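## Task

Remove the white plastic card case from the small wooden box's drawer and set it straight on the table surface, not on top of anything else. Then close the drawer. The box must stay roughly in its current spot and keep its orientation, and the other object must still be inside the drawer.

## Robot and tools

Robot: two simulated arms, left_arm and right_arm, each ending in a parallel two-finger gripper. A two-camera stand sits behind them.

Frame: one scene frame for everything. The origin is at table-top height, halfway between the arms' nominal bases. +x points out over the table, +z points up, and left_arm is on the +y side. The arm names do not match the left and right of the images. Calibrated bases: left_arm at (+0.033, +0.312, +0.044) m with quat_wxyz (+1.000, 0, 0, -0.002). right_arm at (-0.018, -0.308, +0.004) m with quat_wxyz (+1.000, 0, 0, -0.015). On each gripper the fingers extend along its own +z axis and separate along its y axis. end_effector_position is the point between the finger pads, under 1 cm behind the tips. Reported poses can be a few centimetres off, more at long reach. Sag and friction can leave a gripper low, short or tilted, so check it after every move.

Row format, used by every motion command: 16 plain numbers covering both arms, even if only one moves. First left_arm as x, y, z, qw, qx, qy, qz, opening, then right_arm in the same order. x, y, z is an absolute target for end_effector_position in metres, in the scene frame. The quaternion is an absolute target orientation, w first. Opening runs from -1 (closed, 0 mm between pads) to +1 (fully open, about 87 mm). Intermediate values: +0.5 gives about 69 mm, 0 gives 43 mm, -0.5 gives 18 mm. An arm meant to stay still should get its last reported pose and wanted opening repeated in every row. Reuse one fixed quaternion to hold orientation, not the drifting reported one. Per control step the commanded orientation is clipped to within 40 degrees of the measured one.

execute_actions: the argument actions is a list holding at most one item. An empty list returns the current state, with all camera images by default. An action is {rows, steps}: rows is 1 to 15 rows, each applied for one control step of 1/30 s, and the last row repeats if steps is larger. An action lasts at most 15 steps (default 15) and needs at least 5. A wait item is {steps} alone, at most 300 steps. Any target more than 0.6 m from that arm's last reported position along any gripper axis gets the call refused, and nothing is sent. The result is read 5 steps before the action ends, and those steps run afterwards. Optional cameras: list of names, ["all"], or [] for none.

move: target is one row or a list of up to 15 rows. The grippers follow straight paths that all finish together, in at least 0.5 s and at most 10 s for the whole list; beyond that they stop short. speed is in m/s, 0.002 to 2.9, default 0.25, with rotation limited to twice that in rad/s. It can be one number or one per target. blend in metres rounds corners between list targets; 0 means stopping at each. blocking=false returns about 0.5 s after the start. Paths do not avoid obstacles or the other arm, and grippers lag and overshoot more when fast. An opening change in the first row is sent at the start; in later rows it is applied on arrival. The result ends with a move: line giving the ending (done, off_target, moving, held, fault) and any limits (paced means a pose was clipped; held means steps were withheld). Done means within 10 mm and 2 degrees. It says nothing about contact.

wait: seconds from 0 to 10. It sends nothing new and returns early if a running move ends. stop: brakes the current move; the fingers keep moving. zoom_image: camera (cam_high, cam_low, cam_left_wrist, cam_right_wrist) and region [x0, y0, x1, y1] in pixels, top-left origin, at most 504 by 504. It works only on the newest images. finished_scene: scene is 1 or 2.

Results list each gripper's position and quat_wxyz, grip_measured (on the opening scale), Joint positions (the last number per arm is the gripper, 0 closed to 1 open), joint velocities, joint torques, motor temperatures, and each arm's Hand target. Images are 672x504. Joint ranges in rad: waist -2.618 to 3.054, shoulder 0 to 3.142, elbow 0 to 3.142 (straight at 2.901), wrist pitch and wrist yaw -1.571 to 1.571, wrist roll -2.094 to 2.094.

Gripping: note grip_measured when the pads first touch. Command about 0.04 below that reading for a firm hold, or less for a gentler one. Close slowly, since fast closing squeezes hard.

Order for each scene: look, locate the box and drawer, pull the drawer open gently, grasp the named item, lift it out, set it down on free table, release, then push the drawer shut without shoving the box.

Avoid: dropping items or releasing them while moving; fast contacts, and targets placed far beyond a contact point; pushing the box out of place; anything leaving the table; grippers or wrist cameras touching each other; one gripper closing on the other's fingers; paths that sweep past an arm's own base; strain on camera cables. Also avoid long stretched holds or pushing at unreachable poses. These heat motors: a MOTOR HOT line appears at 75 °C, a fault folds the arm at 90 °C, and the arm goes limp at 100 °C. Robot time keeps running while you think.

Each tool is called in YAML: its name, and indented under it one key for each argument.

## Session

execute_actions:
  actions: []

zoom_image:
  camera: "cam_high"
  region: [250, 150, 400, 300]

Scene clock: 0.00 s of 6000.00 s.
left_arm: end_effector_position=(+0.3957, +0.3447, +0.0645) grip_measured=+1.000 end_effector_quat_wxyz=(+0.508, -0.083, +0.853, +0.090) | right_arm: end_effector_position=(+0.3522, -0.3487, +0.0525) grip_measured=+1.000 end_effector_quat_wxyz=(+0.566, +0.091, +0.816, -0.076)
Joint positions: left_arm=[-0.026 1.561 0.39 0.665 -0.267 -0.068 1] | right_arm=[0.013 1.515 0.345 0.807 0.214 0.057 1]
Joint velocities: within noise
Joint torques (N m): no reading
Motor temperatures (°C): left_arm=[25 31 31 27 24 26 23] | right_arm=[25 28 27 27 27 28 27]
Heat: left arm: 31 °C; right arm: 28 °C.
Hand target: left_arm +0.3973, +0.3446, +0.0669; +0.510, -0.084, +0.851, +0.089 | right_arm +0.3573, -0.3489, +0.0612; +0.578, +0.092, +0.807, -0.075
camera_calibration:
cam_left_wrist: T_world_to_cam=[[0.242405, -0.967143, -0.0766379, 0.240447], [-0.94776, -0.219182, -0.231757, 0.490265], [0.207344, 0.128813, -0.96975, 0.0807564], [0, 0, 0, 1]] pos_world=[0.389624, 0.329601, 0.210363]
cam_right_wrist: T_world_to_cam=[[-0.225962, -0.973285, 0.040707, -0.26374], [-0.922062, 0.200216, -0.331231, 0.431656], [0.314232, -0.11238, -0.942671, 0.0397447], [0, 0, 0, 1]] pos_world=[0.32593, -0.338653, 0.19118]

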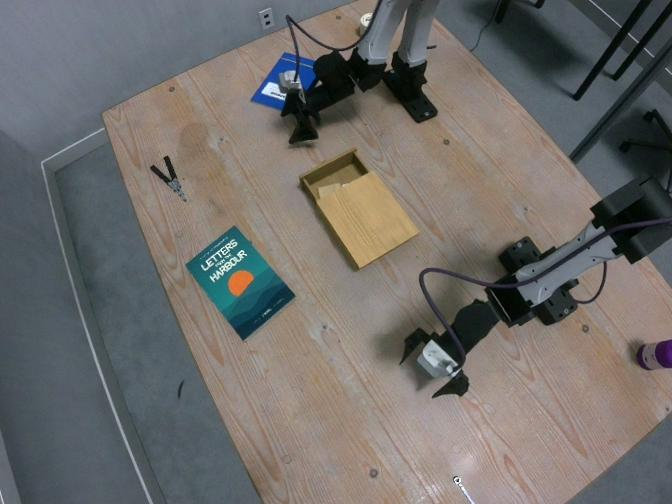

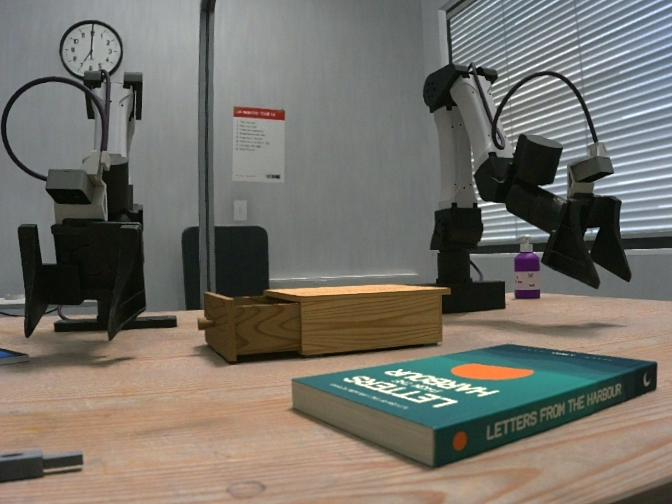

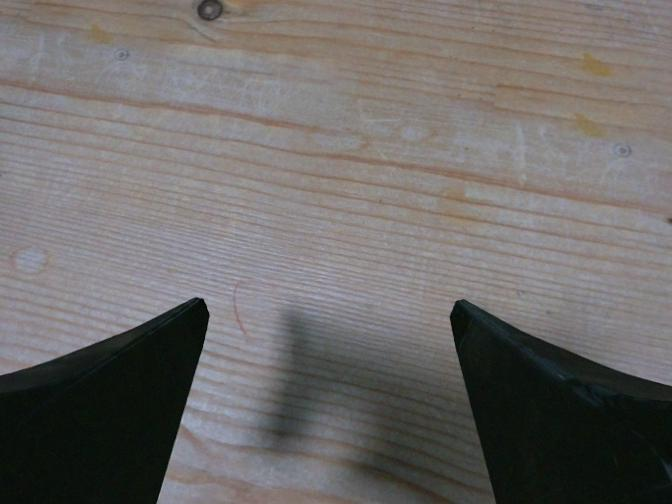

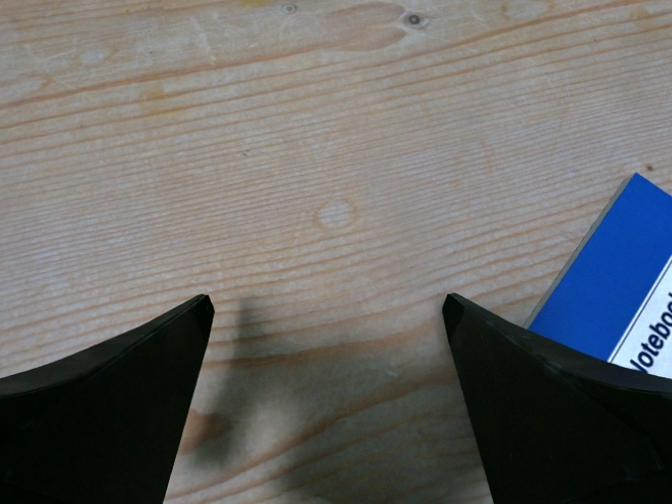

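Scaled by 3.360 from the camera's 672x504 image, which has a finer 960x720 frame.

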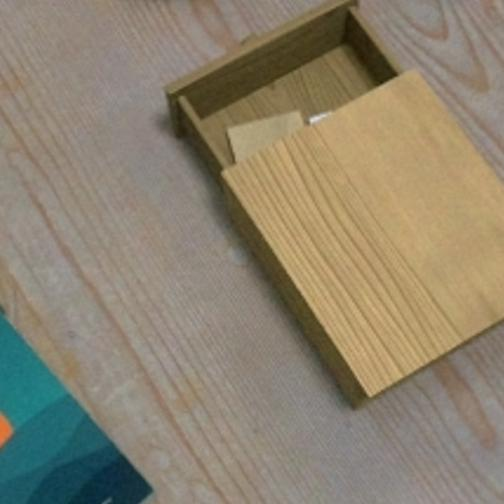

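move:
  target:
    - [0.3973,0.3446,0.0669,0.510,-0.084,0.851,0.089,1,0.35,-0.30,0.18,0.566,0.091,0.816,-0.076,-0.1]
    - [0.3973,0.3446,0.0669,0.510,-0.084,0.851,0.089,1,0.315,-0.19,0.16,0.183,-0.683,0.683,0.183,-0.1]
  blend: [0.04,0]
  speed: 0.4
  cameras: ["cam_high","cam_low","cam_right_wrist"]

zoom_image:
  camera: "cam_right_wrist"
  region: [100, 0, 520, 300]

Scene clock: 3.80 s of 6000.00 s.
left_arm: end_effector_position=(+0.3957, +0.3447, +0.0645) grip_measured=+1.000 end_effector_quat_wxyz=(+0.508, -0.083, +0.853, +0.090) | right_arm: end_effector_position=(+0.3110, -0.1939, +0.1573) grip_measured=-0.100 end_effector_quat_wxyz=(-0.180, +0.677, -0.690, -0.180)
Joint positions: left_arm=[-0.026 1.561 0.39 0.665 -0.267 -0.068 1] | right_arm=[0.22 1.787 1.663 -1.335 -0.504 -1.333 0.45]
Joint torques (N m): left_arm=[0.05 -5.15 5.94 2.21 -0.06 0.13] | right_arm=[0.58 -5.55 10.58 0.24 -0.45 -0.29]
Heat: left arm: 32 °C; right arm: 28 °C.
Hand target: left_arm +0.3972, +0.3446, +0.0668; +0.510, -0.084, +0.851, +0.089 | right_arm +0.3149, -0.1899, +0.1600; -0.183, +0.683, -0.683, -0.183
Off the commanded pose: left_arm 0.003 m, 0 deg | right_arm 0.006 m, 1 deg.
Kept back: nothing.
move: done
camera_calibration:
cam_right_wrist: T_world_to_cam=[[0.999992, 0.00141496, 0.00376909, -0.313147], [-0.0000163604, -0.934767, 0.355262, -0.217369], [0.0040259, -0.35526, -0.934759, 0.21708], [0, 0, 0, 1]] pos_world=[0.312267, -0.125626, 0.281321]
Images, in order (width x height): cam_high 672x504, cam_low 672x504, cam_right_wrist 672x504.

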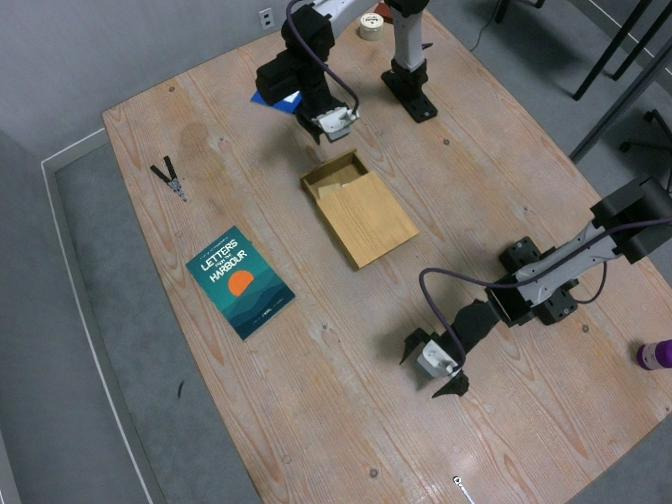

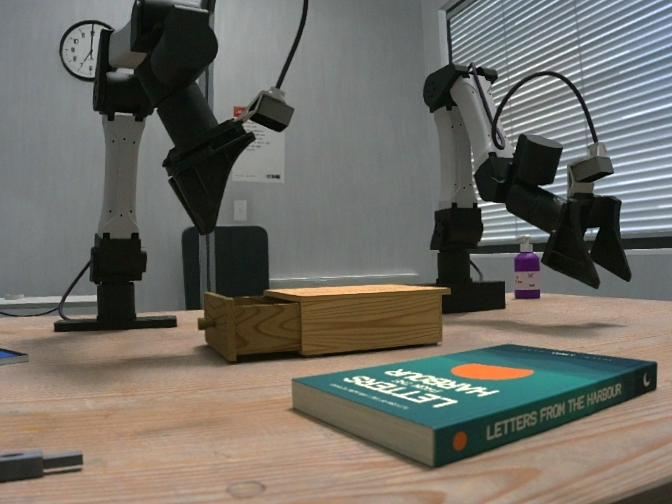

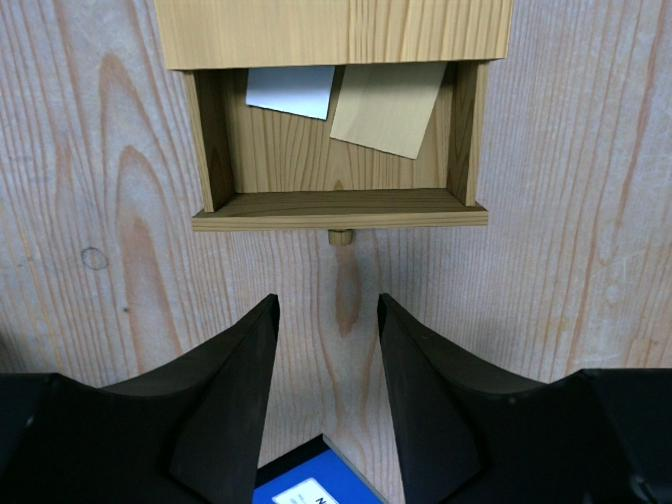

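Scaled by 1.200 from the camera's 672x504 image, which has a finer 960x720 frame.

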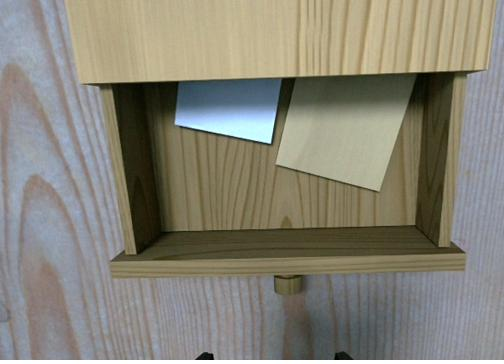

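move:
  target:
    - [0.36,0.22,0.16,0.0436,0,0.999,0,-1,0.315,-0.25,0.10,0.3536,-0.6124,0.6124,0.3536,-0.1]
    - [0.315,0.02,0.11,0.0436,0,0.999,0,-1,0.3155,-0.245,0.055,0.3536,-0.6124,0.6124,0.3536,-0.1]
  blend: [0.03,0]
  speed: 0.4
  cameras: ["all"]

zoom_image:
  camera: "cam_low"
  region: [100, 200, 460, 400]

Scene clock: 8.13 s of 6000.00 s.
left_arm: end_effector_position=(+0.3117, +0.0212, +0.1103) grip_measured=-0.993 end_effector_quat_wxyz=(+0.045, +0.007, +0.999, -0.001) | right_arm: end_effector_position=(+0.3141, -0.2503, +0.0587) grip_measured=-0.100 end_effector_quat_wxyz=(-0.347, +0.613, -0.618, -0.347)
Joint positions: left_arm=[-0.759 2.149 1.846 -1.2 -0.06 -0.747 0.004] | right_arm=[-0.182 2.01 1.359 -1.248 -0.993 -1.953 0.45]
Joint torques (N m): left_arm=[0.42 -9.31 8.34 0.63 -0.07 0.05] | right_arm=[1.02 -6.38 5.71 -0.26 -0.71 -0.23]
Heat: left arm: 33 °C; right arm: 29 °C.
Hand target: left_arm +0.3149, +0.0201, +0.1100; +0.044, +0.000, +0.999, +0.000 | right_arm +0.3153, -0.2451, +0.0550; -0.353, +0.612, -0.612, -0.354
Off the commanded pose: left_arm 0.003 m, 1 deg | right_arm 0.007 m, 1 deg.
Kept back: nothing.
move: done
camera_calibration:
cam_left_wrist: T_world_to_cam=[[-0.0157006, -0.999819, -0.0107878, 0.0252863], [-0.725468, 0.00396634, 0.688245, 0.174921], [-0.688077, 0.0186321, -0.725398, 0.438725], [0, 0, 0, 1]] pos_world=[0.429173, 0.0164135, 0.198135]
cam_right_wrist: T_world_to_cam=[[0.999891, 0.00581102, 0.0135617, -0.315134], [0.00775202, -0.98899, -0.147778, -0.221683], [0.0125537, 0.147867, -0.988928, 0.231254], [0, 0, 0, 1]] pos_world=[0.313915, -0.251606, 0.200207]

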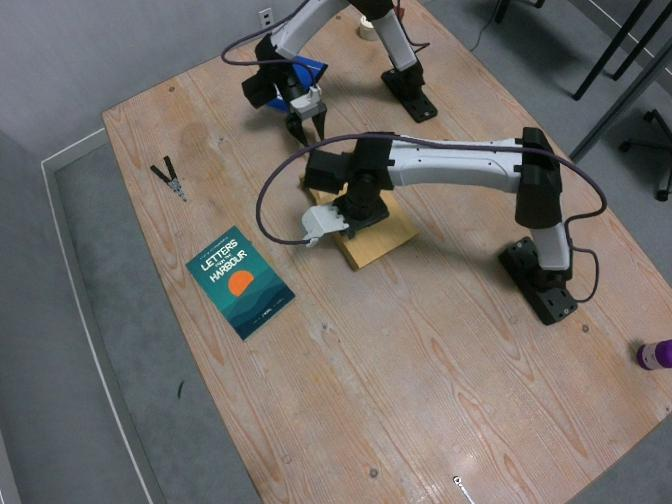

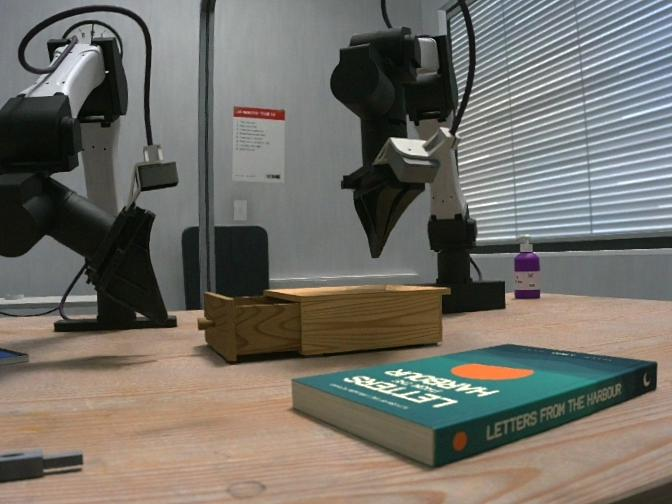

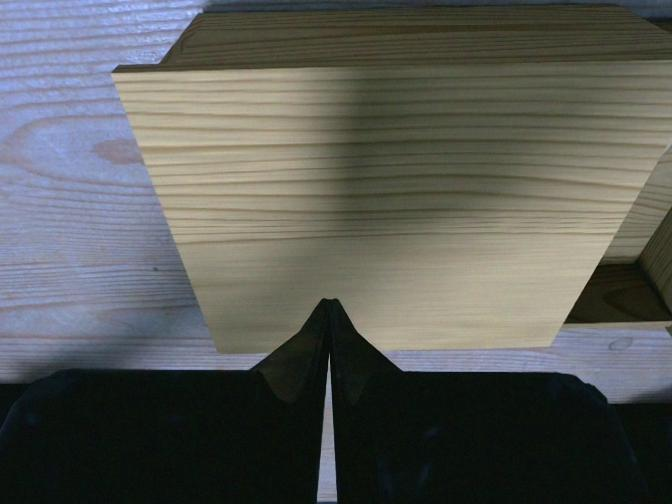

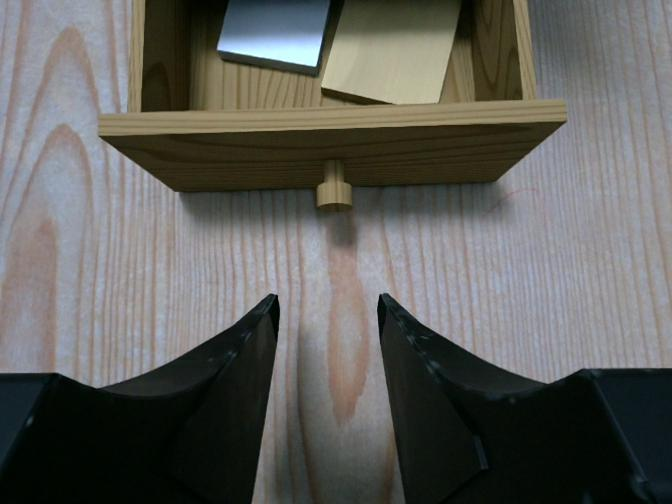

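Scaled by 1.400 from the camera's 672x504 image, which has a finer 960x720 frame.

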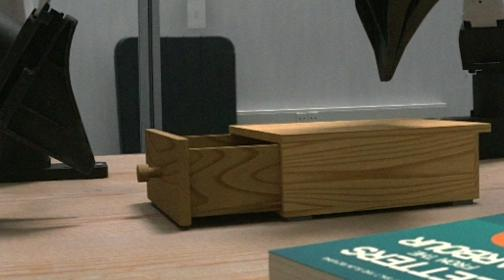

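move:
  target:
    - [0.315,0.02,0.11,0.0436,0,0.999,0,-1,0.3165,-0.212,0.044,0.3536,-0.6124,0.6124,0.3536,-0.1]
    - [0.315,0.02,0.045,0.0436,0,0.999,0,-1,0.3165,-0.210,0.042,0.3536,-0.6124,0.6124,0.3536,-1]
  speed: [0.15,0.07]
  cameras: ["all"]

Scene clock: 11.00 s of 6000.00 s.
left_arm: end_effector_position=(+0.3123, +0.0210, +0.0697) grip_measured=-0.993 end_effector_quat_wxyz=(+0.046, +0.005, +0.999, -0.003) | right_arm: end_effector_position=(+0.3142, -0.2145, +0.0348) grip_measured=-0.973 end_effector_quat_wxyz=(-0.341, +0.612, -0.619, -0.356)
Joint positions: left_arm=[-0.758 2.171 1.719 -1.047 -0.059 -0.75 0.004] | right_arm=[-0.077 2.01 1.262 -1.024 -1.018 -1.779 0.013]
Joint torques (N m): left_arm=[0.31 -7.73 3.07 1.53 -0.09 0.06] | right_arm=[0.73 -9.16 5.44 -0.06 -0.74 -0.06]
Heat: left arm: 34 °C; right arm: 29 °C.
Hand target: left_arm +0.3139, +0.0209, +0.0459; +0.043, +0.000, +0.999, +0.001 | right_arm +0.3164, -0.2101, +0.0420; -0.353, +0.612, -0.612, -0.354
Off the commanded pose: left_arm 0.025 m, 1 deg | right_arm 0.009 m, 2 deg.
Kept back: nothing.
move: off_target (left_arm)
camera_calibration:
cam_left_wrist: T_world_to_cam=[[-0.0123381, -0.999895, -0.00765112, 0.0234249], [-0.726793, 0.00371246, 0.686847, 0.203738], [-0.686746, 0.0140351, -0.726762, 0.409487], [0, 0, 0, 1]] pos_world=[0.429578, 0.0169188, 0.157842]
cam_right_wrist: T_world_to_cam=[[0.999882, 0.0136561, -0.00703942, -0.3128], [0.0124298, -0.988335, -0.151788, -0.190968], [-0.00903014, 0.151683, -0.988388, 0.209859], [0, 0, 0, 1]] pos_world=[0.317031, -0.216301, 0.176233]

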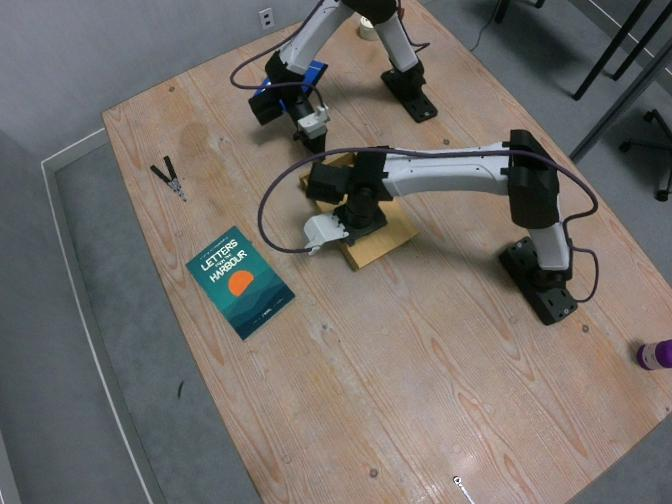

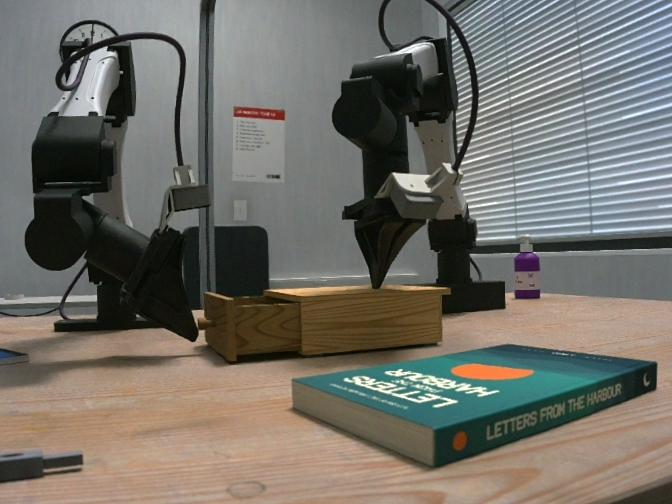

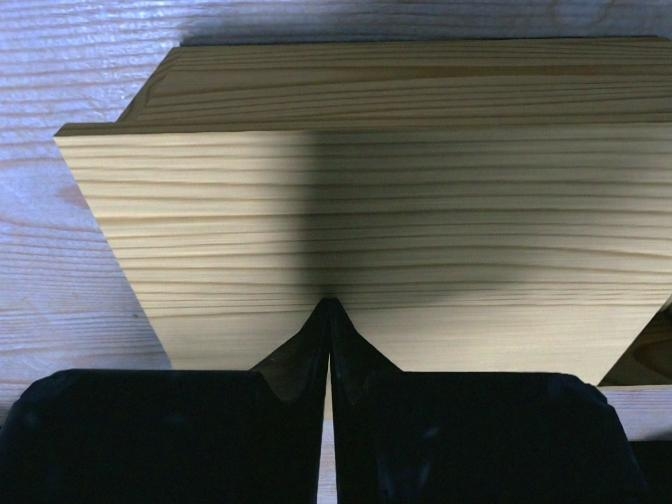

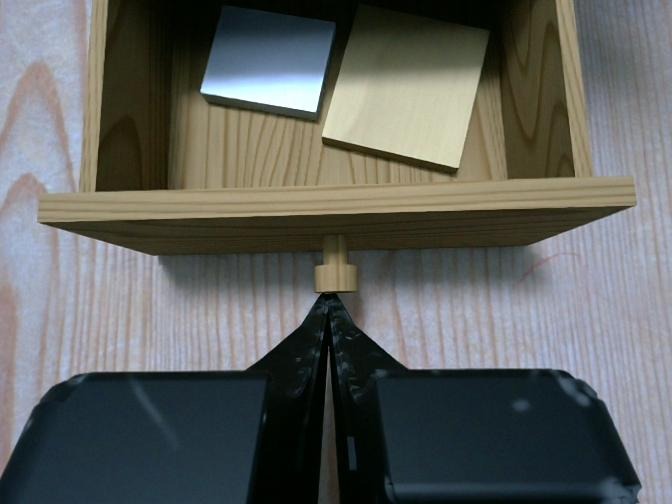

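move:
  target:
    - [0.315,0.02,0.045,0.0436,0,0.999,0,-1,0.3165,-0.2105,0.05,0.3536,-0.6124,0.6124,0.3536,-0.3]
    - [0.315,0.02,0.045,0.0436,0,0.999,0,-1,0.319,-0.192,0.05,0.3536,-0.6124,0.6124,0.3536,-0.3]
    - [0.315,0.02,0.045,0.0436,0,0.999,0,-1,0.319,-0.192,0.05,0.3536,-0.6124,0.6124,0.3536,-1]
  speed: [0.07,0.07,0.07]
  cameras: ["cam_low","cam_right_wrist"]

Scene clock: 13.23 s of 6000.00 s.
left_arm: end_effector_position=(+0.3124, +0.0208, +0.0698) grip_measured=-0.993 end_effector_quat_wxyz=(+0.047, +0.005, +0.999, -0.004) | right_arm: end_effector_position=(+0.3153, -0.1965, +0.0346) grip_measured=-0.595 end_effector_quat_wxyz=(-0.334, +0.607, -0.623, -0.363)
Joint positions: left_arm=[-0.758 2.169 1.716 -1.044 -0.059 -0.75 0.004] | right_arm=[-0.023 2.002 1.251 -0.957 -1.026 -1.676 0.203]
Joint torques (N m): left_arm=[0.31 -7.56 3.23 1.48 -0.09 0.07] | right_arm=[0.7 -11.07 5.56 0.06 -0.75 -0.05]
Heat: left arm: 34 °C; right arm: 30 °C.
Hand target: left_arm +0.3140, +0.0209, +0.0460; +0.043, +0.000, +0.999, +0.001 | right_arm +0.3187, -0.1920, +0.0497; -0.353, +0.613, -0.612, -0.354
Off the commanded pose: left_arm 0.025 m, 1 deg | right_arm 0.016 m, 3 deg.
Kept back: nothing.
move: off_target (left_arm, right_arm); target 3's new opening was sent with right_arm's hand 0.017 m and 3 deg from that target
camera_calibration:
cam_right_wrist: T_world_to_cam=[[0.999471, 0.0136519, -0.0295089, -0.313161], [0.00900183, -0.988289, -0.152325, -0.17205], [-0.0312428, 0.151979, -0.98789, 0.214109], [0, 0, 0, 1]] pos_world=[0.321234, -0.1983, 0.176067]
Images, in order (width x height): cam_low 672x504, cam_right_wrist 672x504.

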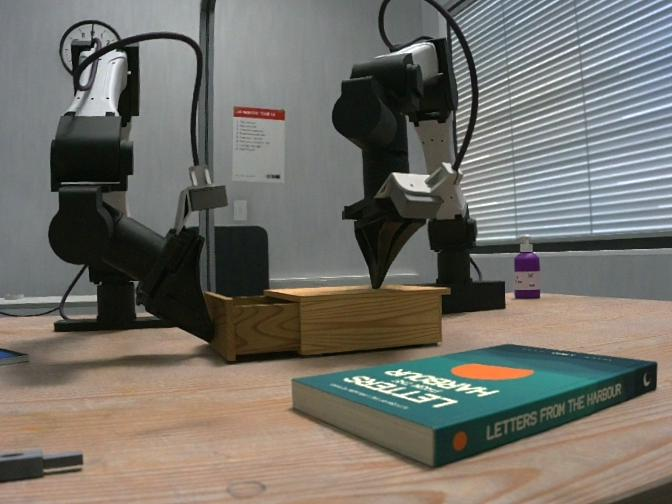

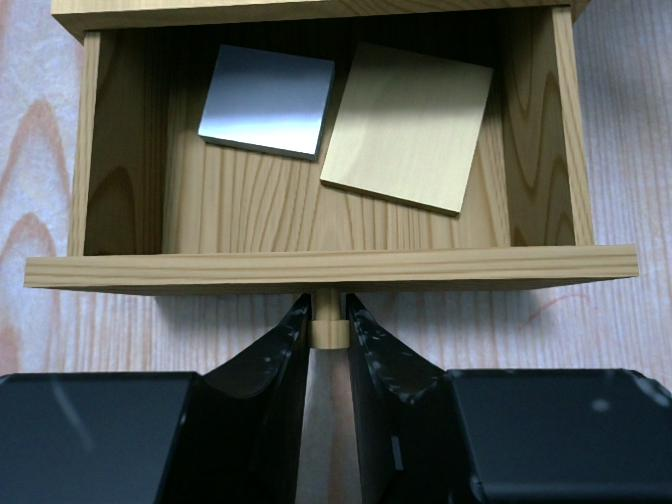

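move:
  target:
    - [0.315,0.025,0.038,0.0436,0,0.999,0,-1,0.319,-0.197,0.048,0.3536,-0.6124,0.6124,0.3536,-1]
    - [0.315,0.025,0.038,0.0436,0,0.999,0,-1,0.319,-0.242,0.048,0.3536,-0.6124,0.6124,0.3536,-1]
  speed: [0.05,0.05]
  cameras: ["cam_low","cam_high","cam_right_wrist"]

Scene clock: 15.40 s of 6000.00 s.
left_arm: end_effector_position=(+0.3189, +0.0036, +0.0704) grip_measured=-0.993 end_effector_quat_wxyz=(+0.058, +0.001, +0.997, -0.055) | right_arm: end_effector_position=(+0.3123, -0.2310, +0.0436) grip_measured=-0.595 end_effector_quat_wxyz=(-0.350, +0.610, -0.612, -0.363)
Joint positions: left_arm=[-0.751 2.148 1.68 -0.942 0.002 -0.754 0.003] | right_arm=[-0.136 2.032 1.31 -1.159 -1.029 -1.91 0.203]
Joint torques (N m): left_arm=[0.39 -6.45 3.45 0.83 -0.6 0.25] | right_arm=[-2.48 -6.89 9.65 -0.67 -0.39 -0.42]
Heat: left arm: 35 °C; right arm: 30 °C.
Hand target: left_arm +0.3137, +0.0255, +0.0404; +0.043, +0.001, +0.999, +0.000 | right_arm +0.3186, -0.2418, +0.0479; -0.354, +0.612, -0.613, -0.353
Off the commanded pose: left_arm 0.039 m, 7 deg | right_arm 0.014 m, 1 deg.
Kept back: nothing.
move: off_target (left_arm, right_arm)
camera_calibration:
cam_right_wrist: T_world_to_cam=[[0.999831, 0.0183917, 0.0000620365, -0.309773], [0.0181096, -0.983894, -0.177832, -0.205473], [-0.0032096, 0.177803, -0.984061, 0.22511], [0, 0, 0, 1]] pos_world=[0.314165, -0.236491, 0.185001]
Images, in order (width x height): cam_high 672x504, cam_low 672x504, cam_right_wrist 672x504.

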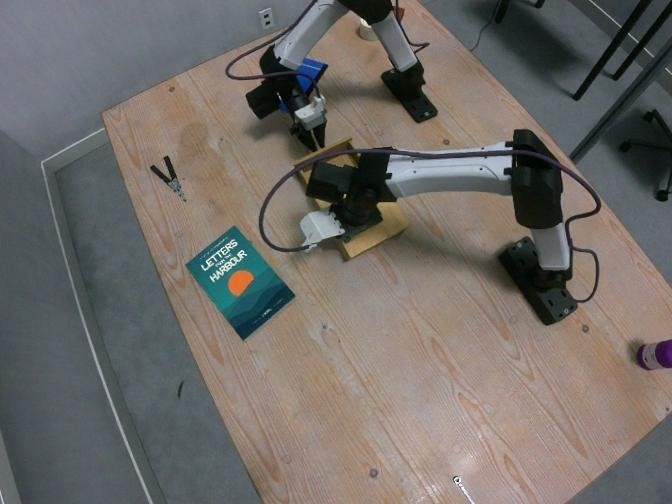

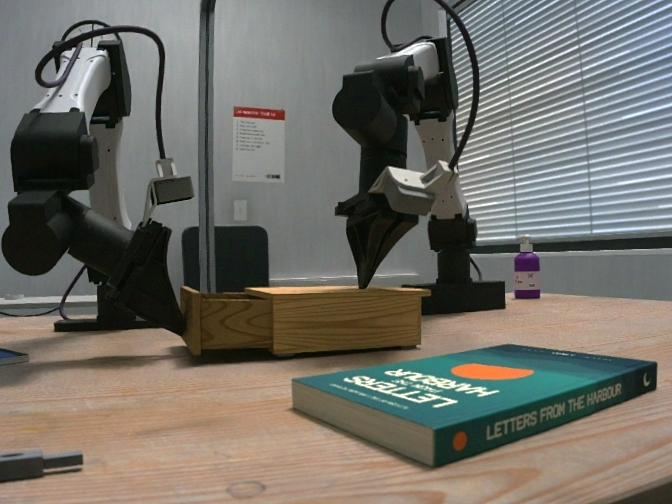

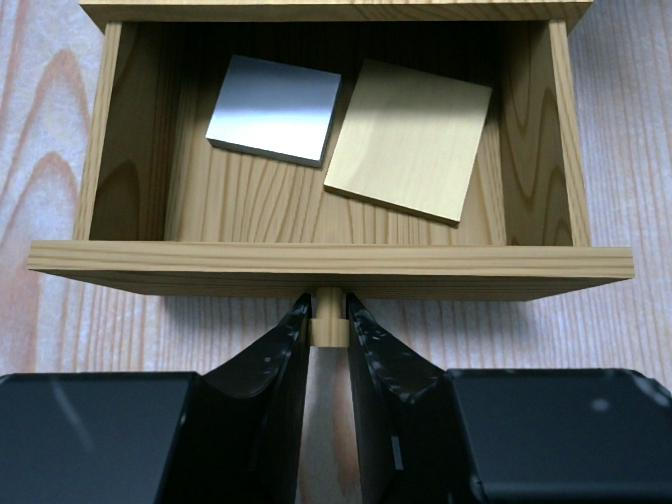

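move:
  target:
    - [0.318,0.01,0.085,0.0436,0,0.999,0,-1,0.315,-0.232,0.047,0.3536,-0.6124,0.6124,0.3536,-0.3]
    - [0.34,0.12,0.15,0.0436,0,0.999,0,-1,0.315,-0.265,0.06,0.3536,-0.6124,0.6124,0.3536,-0.3]
    - [0.34,0.25,0.12,0.0436,0,0.999,0,-1,0.315,-0.19,0.155,0.183,-0.683,0.683,0.183,-0.3]
  speed: [0.1,0.15,0.3]
  blend: [0,0.01,0]
  cameras: ["cam_low","cam_high","cam_right_wrist"]

zoom_image:
  camera: "cam_high"
  region: [250, 130, 430, 310]

Scene clock: 19.57 s of 6000.00 s.
left_arm: end_effector_position=(+0.3395, +0.2526, +0.1148) grip_measured=-0.993 end_effector_quat_wxyz=(+0.031, -0.004, +0.999, +0.010) | right_arm: end_effector_position=(+0.3117, -0.1899, +0.1413) grip_measured=-0.300 end_effector_quat_wxyz=(-0.171, +0.683, -0.684, -0.194)
Joint positions: left_arm=[-0.18 1.842 1.42 -1.093 -0.032 -0.192 0.003] | right_arm=[0.224 1.821 1.64 -1.315 -0.518 -1.355 0.35]
Joint torques (N m): left_arm=[-0.01 -10.17 5.33 0.88 0.12 0.22] | right_arm=[0.1 -8.57 10.41 0.18 -0.31 -0.05]
Motor temperatures (°C): left_arm=[25 37 33 28 24 26 23] | right_arm=[25 31 28 27 27 28 27]
Heat: left arm: 37 °C; right arm: 31 °C.
Hand target: left_arm +0.3400, +0.2500, +0.1200; +0.043, +0.000, +0.999, +0.000 | right_arm +0.3147, -0.1901, +0.1548; -0.183, +0.683, -0.683, -0.183
Off the commanded pose: left_arm 0.006 m, 2 deg | right_arm 0.014 m, 2 deg.
Kept back: nothing.
move: off_target (right_arm)
camera_calibration:
cam_right_wrist: T_world_to_cam=[[0.999363, 0.026275, -0.0241317, -0.304912], [0.0330398, -0.936819, 0.34825, -0.21774], [-0.0134567, -0.348826, -0.937091, 0.210514], [0, 0, 0, 1]] pos_world=[0.314745, -0.122538, 0.265741]
Images, in order (width x height): cam_high 672x504, cam_low 672x504, cam_right_wrist 672x504.

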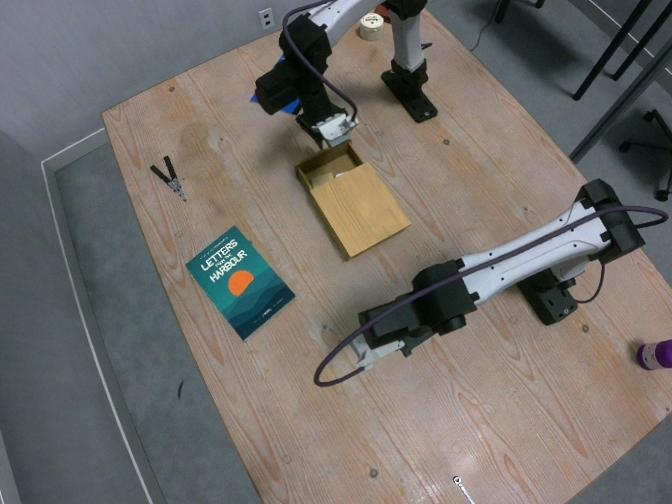

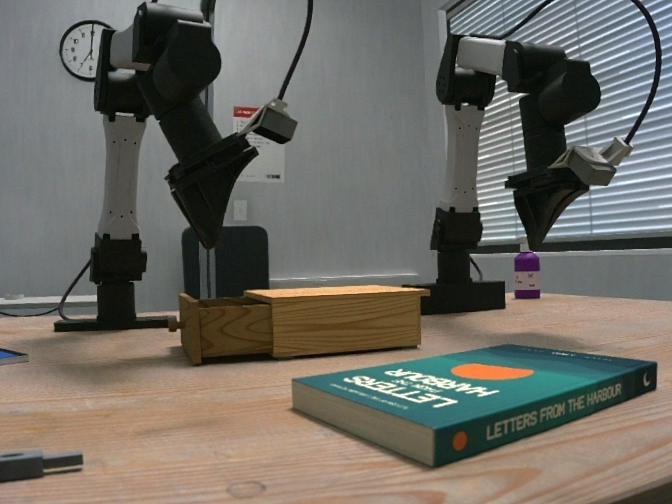

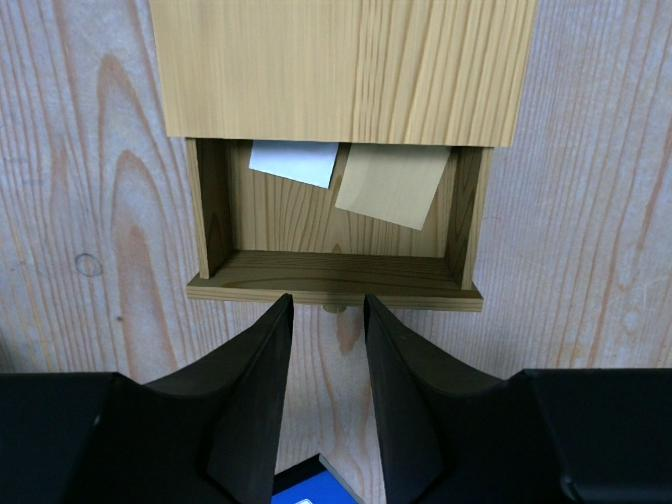

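Scaled by 2.800 from the camera's 672x504 image, which has a finer 960x720 frame.

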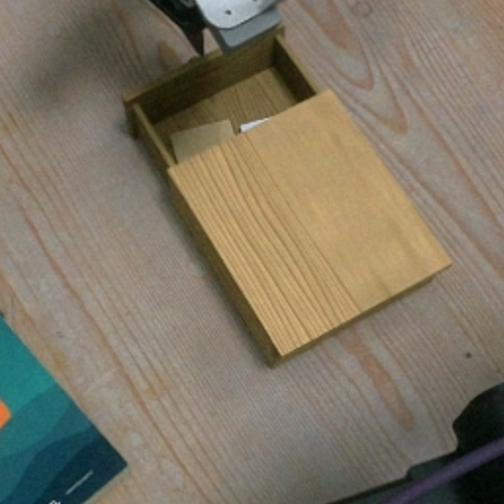

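move:
  target:
    - [0.34,0.25,0.12,0.0436,0,0.999,0,-1,0.345,-0.19,0.08,0.183,-0.683,0.683,0.183,-1]
    - [0.34,0.25,0.12,0.0436,0,0.999,0,-1,0.345,-0.186,0.018,0.183,-0.683,0.683,0.183,-1]
    - [0.34,0.25,0.12,0.0436,0,0.999,0,-1,0.356,-0.147,0.014,0.183,-0.683,0.683,0.183,-1]
    - [0.34,0.25,0.12,0.0436,0,0.999,0,-1,0.345,-0.18,0.08,0.183,-0.683,0.683,0.183,-1]
    - [0.34,0.25,0.12,0.0436,0,0.999,0,-1,0.315,-0.19,0.155,0.183,-0.683,0.683,0.183,-0.3]
  speed: [0.2,0.06,0.04,0.2,0.3]
  blend: [0.01,0,0,0.02,0]
  cameras: ["cam_low","cam_right_wrist"]

Scene clock: 24.87 s of 6000.00 s.
left_arm: end_effector_position=(+0.3396, +0.2526, +0.1148) grip_measured=-0.993 end_effector_quat_wxyz=(+0.031, -0.004, +0.999, +0.010) | right_arm: end_effector_position=(+0.3125, -0.1896, +0.1446) grip_measured=-0.300 end_effector_quat_wxyz=(-0.169, +0.680, -0.688, -0.187)
Joint positions: left_arm=[-0.18 1.842 1.42 -1.092 -0.032 -0.191 0.003] | right_arm=[0.232 1.817 1.651 -1.317 -0.503 -1.335 0.35]
Joint torques (N m): left_arm=[0.03 -10.21 5.34 0.87 0.11 0.23] | right_arm=[-0.62 -8.27 9.44 0.21 -0.41 -0.28]
Heat: left arm: 39 °C; right arm: 31 °C.
Hand target: left_arm +0.3400, +0.2501, +0.1200; +0.043, +0.000, +0.999, +0.000 | right_arm +0.3149, -0.1901, +0.1549; -0.183, +0.683, -0.683, -0.183
Off the commanded pose: left_arm 0.006 m, 2 deg | right_arm 0.011 m, 2 deg.
Kept back: nothing.
move: off_target (right_arm); target 5's new opening was sent with right_arm's hand 0.011 m and 2 deg from that target
camera_calibration:
cam_right_wrist: T_world_to_cam=[[0.999716, 0.0147929, -0.018695, -0.308743], [0.0205397, -0.932548, 0.360461, -0.215674], [-0.0121017, -0.360743, -0.932587, 0.210383], [0, 0, 0, 1]] pos_world=[0.315631, -0.120665, 0.268171]
Images, in order (width x height): cam_low 672x504, cam_right_wrist 672x504.

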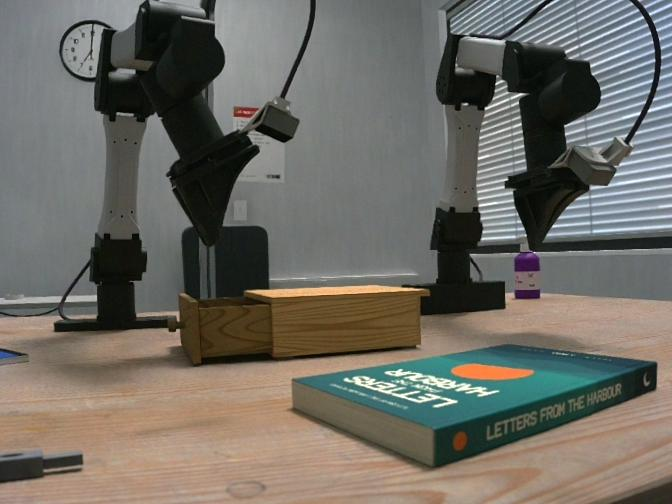

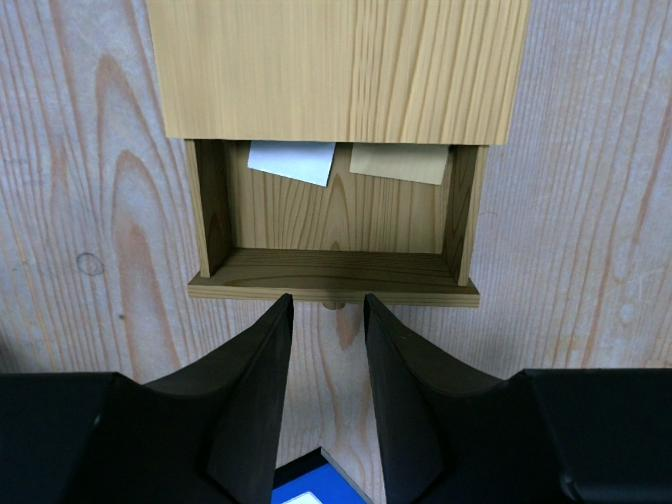

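move:
  target:
    - [0.34,0.25,0.12,0.0436,0,0.999,0,-1,0.292,-0.17,0.07,0.183,-0.683,0.683,0.183,-1]
    - [0.34,0.25,0.12,0.0436,0,0.999,0,-1,0.292,-0.148,0.05,0.183,-0.683,0.683,0.183,-1]
    - [0.34,0.25,0.12,0.0436,0,0.999,0,-1,0.292,-0.146,0.014,0.183,-0.683,0.683,0.183,-1]
    - [0.34,0.25,0.12,0.0436,0,0.999,0,-1,0.305,-0.183,0.014,0.183,-0.683,0.683,0.183,-1]
    - [0.34,0.25,0.12,0.0436,0,0.999,0,-1,0.31,-0.19,0.08,0.183,-0.683,0.683,0.183,-1]
    - [0.34,0.25,0.12,0.0436,0,0.999,0,-1,0.315,-0.19,0.155,0.183,-0.683,0.683,0.183,-0.3]
  speed: [0.2,0.1,0.06,0.04,0.2,0.3]
  blend: [0.01,0.005,0,0,0.02,0]
  cameras: ["cam_low","cam_right_wrist"]

Scene clock: 30.13 s of 6000.00 s.
left_arm: end_effector_position=(+0.3396, +0.2526, +0.1148) grip_measured=-0.993 end_effector_quat_wxyz=(+0.031, -0.004, +0.999, +0.010) | right_arm: end_effector_position=(+0.3108, -0.1879, +0.1431) grip_measured=-0.300 end_effector_quat_wxyz=(-0.169, +0.679, -0.688, -0.194)
Joint positions: left_arm=[-0.18 1.842 1.42 -1.092 -0.032 -0.191 0.003] | right_arm=[0.232 1.819 1.645 -1.317 -0.515 -1.335 0.35]
Joint torques (N m): left_arm=[0.02 -10.18 5.37 0.89 0.12 0.23] | right_arm=[-0.57 -8.32 10.03 0.2 -0.32 -0.31]
Motor temperatures (°C): left_arm=[25 42 33 28 24 26 23] | right_arm=[25 32 29 27 27 28 27]
Heat: left arm: 42 °C; right arm: 32 °C.
Hand target: left_arm +0.3400, +0.2501, +0.1200; +0.043, +0.000, +0.999, +0.000 | right_arm +0.3148, -0.1900, +0.1549; -0.183, +0.683, -0.683, -0.183
Off the commanded pose: left_arm 0.006 m, 2 deg | right_arm 0.013 m, 2 deg.
Kept back: nothing.
move: off_target (right_arm); target 6's new opening was sent with right_arm's hand 0.013 m and 2 deg from that target
camera_calibration:
cam_right_wrist: T_world_to_cam=[[0.99948, 0.0156683, -0.0281853, -0.305422], [0.0245685, -0.936115, 0.350836, -0.21396], [-0.0208876, -0.351346, -0.936013, 0.214526], [0, 0, 0, 1]] pos_world=[0.315001, -0.120133, 0.267255]
Images, in order (width x height): cam_low 672x504, cam_right_wrist 672x504.

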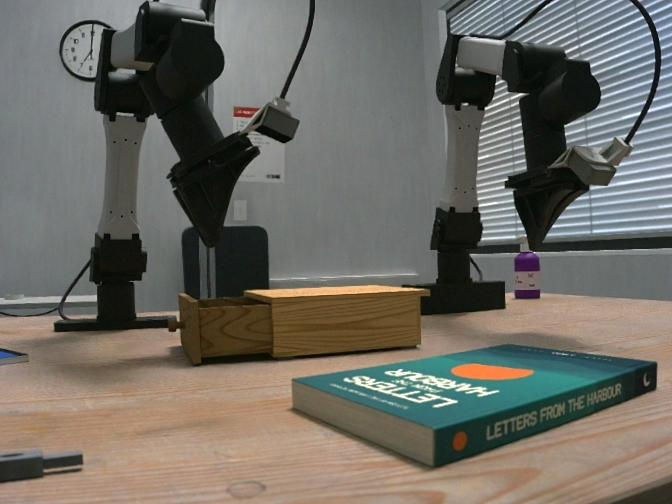

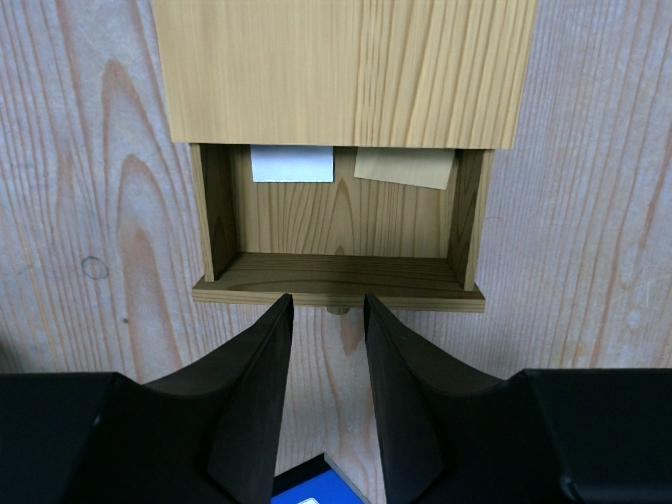

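move:
  target:
    - [0.34,0.25,0.12,0.0436,0,0.999,0,-1,0.293,-0.165,0.07,0.183,-0.683,0.683,0.183,-1]
    - [0.34,0.25,0.12,0.0436,0,0.999,0,-1,0.294,-0.155,0.0,0.183,-0.683,0.683,0.183,-1]
    - [0.34,0.25,0.12,0.0436,0,0.999,0,-1,0.305,-0.190,-0.004,0.183,-0.683,0.683,0.183,-1]
    - [0.34,0.25,0.12,0.0436,0,0.999,0,-1,0.31,-0.19,0.08,0.183,-0.683,0.683,0.183,-1]
    - [0.34,0.25,0.12,0.0436,0,0.999,0,-1,0.315,-0.19,0.155,0.183,-0.683,0.683,0.183,-0.3]
  speed: [0.2,0.07,0.04,0.2,0.3]
  blend: [0.01,0,0,0.02,0]
  cameras: ["cam_right_wrist"]

Scene clock: 35.30 s of 6000.00 s.
left_arm: end_effector_position=(+0.3396, +0.2526, +0.1148) grip_measured=-0.993 end_effector_quat_wxyz=(+0.031, -0.004, +0.999, +0.010) | right_arm: end_effector_position=(+0.3103, -0.1870, +0.1445) grip_measured=-0.300 end_effector_quat_wxyz=(-0.171, +0.680, -0.687, -0.194)
Joint positions: left_arm=[-0.18 1.842 1.42 -1.092 -0.032 -0.191 0.003] | right_arm=[0.234 1.815 1.645 -1.317 -0.516 -1.335 0.35]
Joint torques (N m): left_arm=[-0.03 -10.17 5.42 0.88 0.12 0.23] | right_arm=[-0.65 -7.97 9.98 0.19 -0.32 -0.26]
Heat: left arm: 43 °C; right arm: 32 °C.
Hand target: left_arm +0.3400, +0.2501, +0.1200; +0.043, +0.000, +0.999, +0.000 | right_arm +0.3147, -0.1899, +0.1549; -0.183, +0.683, -0.683, -0.183
Off the commanded pose: left_arm 0.006 m, 2 deg | right_arm 0.012 m, 2 deg.
Kept back: nothing.
move: off_target (right_arm); target 5's new opening was sent with right_arm's hand 0.012 m and 2 deg from that target
camera_calibration:
cam_right_wrist: T_world_to_cam=[[0.999537, 0.0177373, -0.0247319, -0.305099], [0.025255, -0.936868, 0.348771, -0.213806], [-0.0169843, -0.349234, -0.936882, 0.215523], [0, 0, 0, 1]] pos_world=[0.314018, -0.119628, 0.268943]
Images, in order (width x height): cam_right_wrist 672x504.

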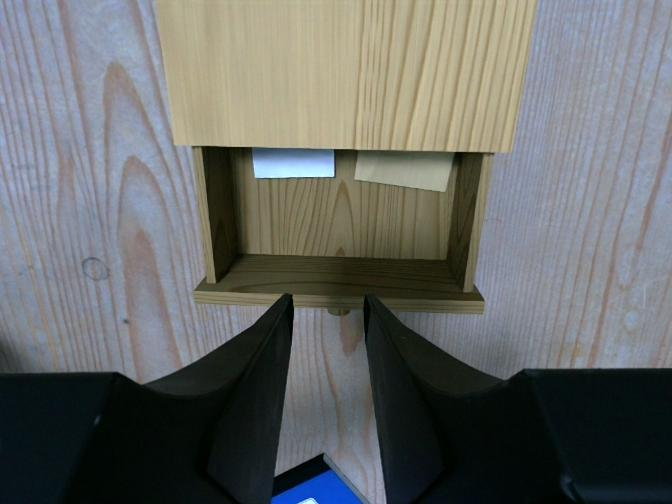

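move:
  target:
    - [0.34,0.25,0.12,0.0436,0,0.999,0,-1,0.293,-0.165,0.07,0.2418,-0.6645,0.6645,0.2418,-1]
    - [0.34,0.25,0.12,0.0436,0,0.999,0,-1,0.295,-0.140,0.048,0.2418,-0.6645,0.6645,0.2418,-1]
    - [0.34,0.25,0.12,0.0436,0,0.999,0,-1,0.295,-0.138,-0.002,0.2418,-0.6645,0.6645,0.2418,-1]
  speed: [0.2,0.07,0.06]
  blend: [0.01,0,0]
  cameras: ["cam_low","cam_right_wrist"]

zoom_image:
  camera: "cam_right_wrist"
  region: [150, 150, 500, 400]

Scene clock: 38.60 s of 6000.00 s.
left_arm: end_effector_position=(+0.3396, +0.2526, +0.1148) grip_measured=-0.993 end_effector_quat_wxyz=(+0.031, -0.004, +0.999, +0.010) | right_arm: end_effector_position=(+0.2975, -0.1359, +0.0394) grip_measured=-0.973 end_effector_quat_wxyz=(-0.274, +0.652, -0.657, -0.260)
Joint positions: left_arm=[-0.18 1.842 1.42 -1.092 -0.032 -0.191 0.003] | right_arm=[0.277 1.783 1.093 -0.619 -0.738 -1.215 0.013]
Joint torques (N m): left_arm=[0.01 -10.19 5.34 0.89 0.11 0.23] | right_arm=[2.65 -0.95 2.67 1.29 0.25 -0.28]
Heat: left arm: 44 °C; right arm: 32 °C.
Hand target: left_arm +0.3400, +0.2501, +0.1200; +0.043, +0.000, +0.999, +0.000 | right_arm +0.2915, -0.1400, +0.0018; -0.240, +0.666, -0.663, -0.243
Off the commanded pose: left_arm 0.006 m, 2 deg | right_arm 0.042 m, 5 deg.
Kept back: nothing.
move: off_target (right_arm)
camera_calibration:
cam_right_wrist: T_world_to_cam=[[0.999561, 0.00226008, 0.0295467, -0.299936], [-0.00081582, -0.994611, 0.103679, -0.1194], [0.0296218, -0.103657, -0.994172, 0.156419], [0, 0, 0, 1]] pos_world=[0.295074, -0.101864, 0.176748]
Images, in order (width x height): cam_low 672x504, cam_right_wrist 672x504.

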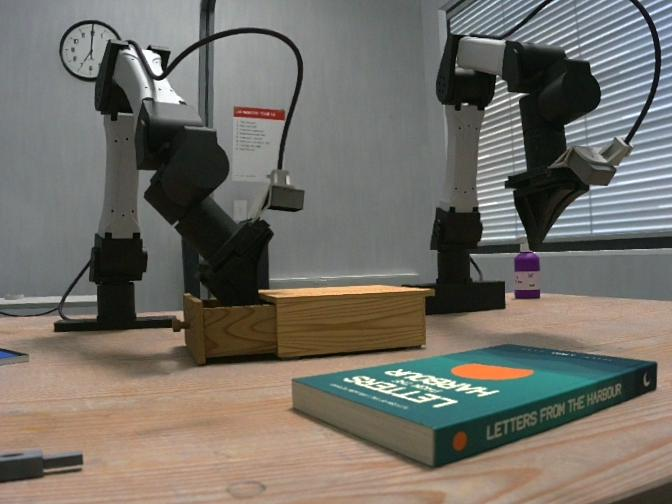

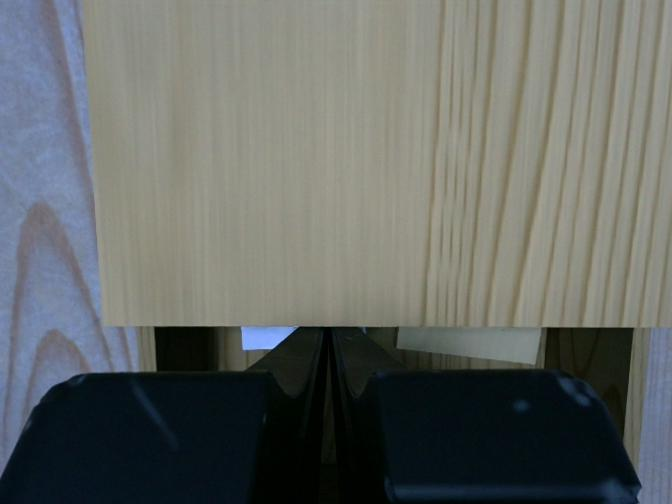

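Scaled by 1.440 from the camera's 672x504 image, which has a finer 960x720 frame.

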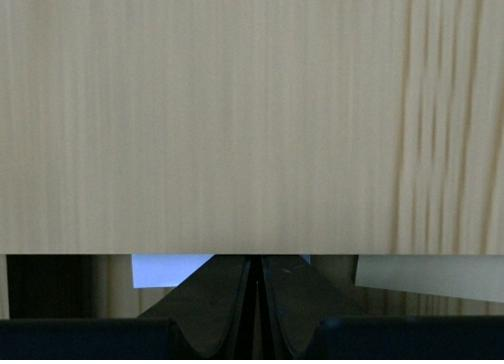

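move:
  target:
    - [0.34,0.25,0.12,0.0436,0,0.999,0,-1,0.308,-0.178,-0.002,0.2418,-0.6645,0.6645,0.2418,-1]
  speed: [0.04]
  cameras: ["cam_low","cam_right_wrist"]

Scene clock: 40.17 s of 6000.00 s.
left_arm: end_effector_position=(+0.3396, +0.2526, +0.1148) grip_measured=-0.993 end_effector_quat_wxyz=(+0.031, -0.004, +0.999, +0.010) | right_arm: end_effector_position=(+0.3036, -0.1458, +0.0387) grip_measured=-0.973 end_effector_quat_wxyz=(-0.303, +0.653, -0.628, -0.297)
Joint positions: left_arm=[-0.18 1.842 1.42 -1.092 -0.032 -0.191 0.003] | right_arm=[0.195 1.835 1.115 -0.668 -0.862 -1.36 0.013]
Joint torques (N m): left_arm=[-0.03 -10.21 5.34 0.89 0.11 0.23] | right_arm=[-1.87 -2.67 5.79 0.43 1.21 -0.42]
Heat: left arm: 45 °C; right arm: 32 °C.
Hand target: left_arm +0.3400, +0.2501, +0.1200; +0.043, +0.000, +0.999, +0.000 | right_arm +0.3038, -0.1782, +0.0032; -0.243, +0.665, -0.662, -0.246
Off the commanded pose: left_arm 0.006 m, 2 deg | right_arm 0.052 m, 10 deg.
Kept back: nothing.
move: off_target (right_arm)
camera_calibration:
cam_right_wrist: T_world_to_cam=[[0.998367, 0.0429291, 0.0376786, -0.300023], [0.042841, -0.999077, 0.00314464, -0.139065], [0.0377788, -0.00152532, -0.999285, 0.167138], [0, 0, 0, 1]] pos_world=[0.299177, -0.125802, 0.178761]
Images, in order (width x height): cam_low 672x504, cam_right_wrist 672x504.

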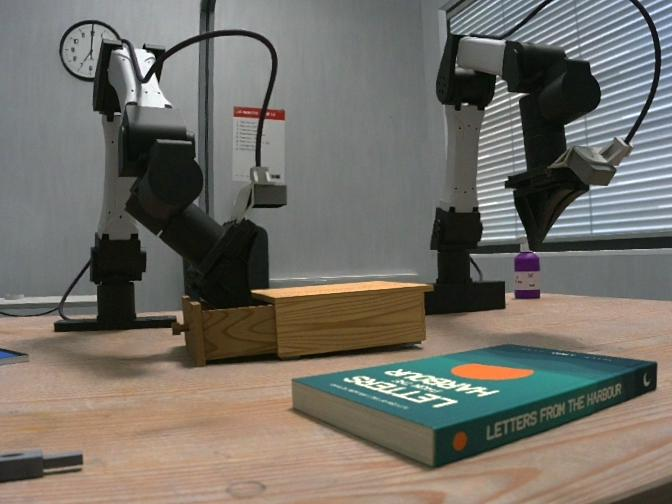

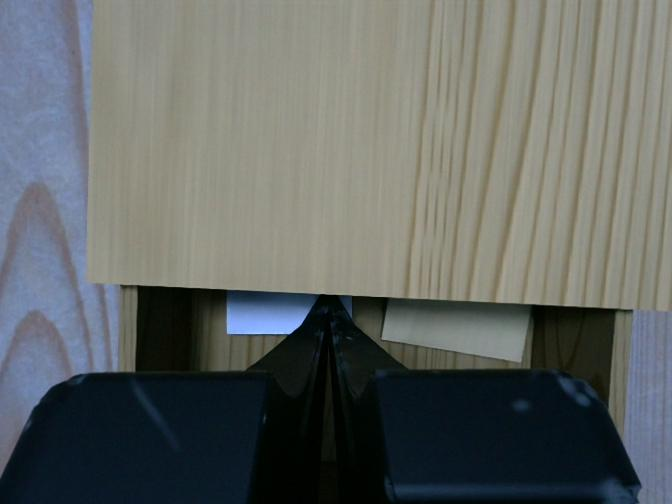

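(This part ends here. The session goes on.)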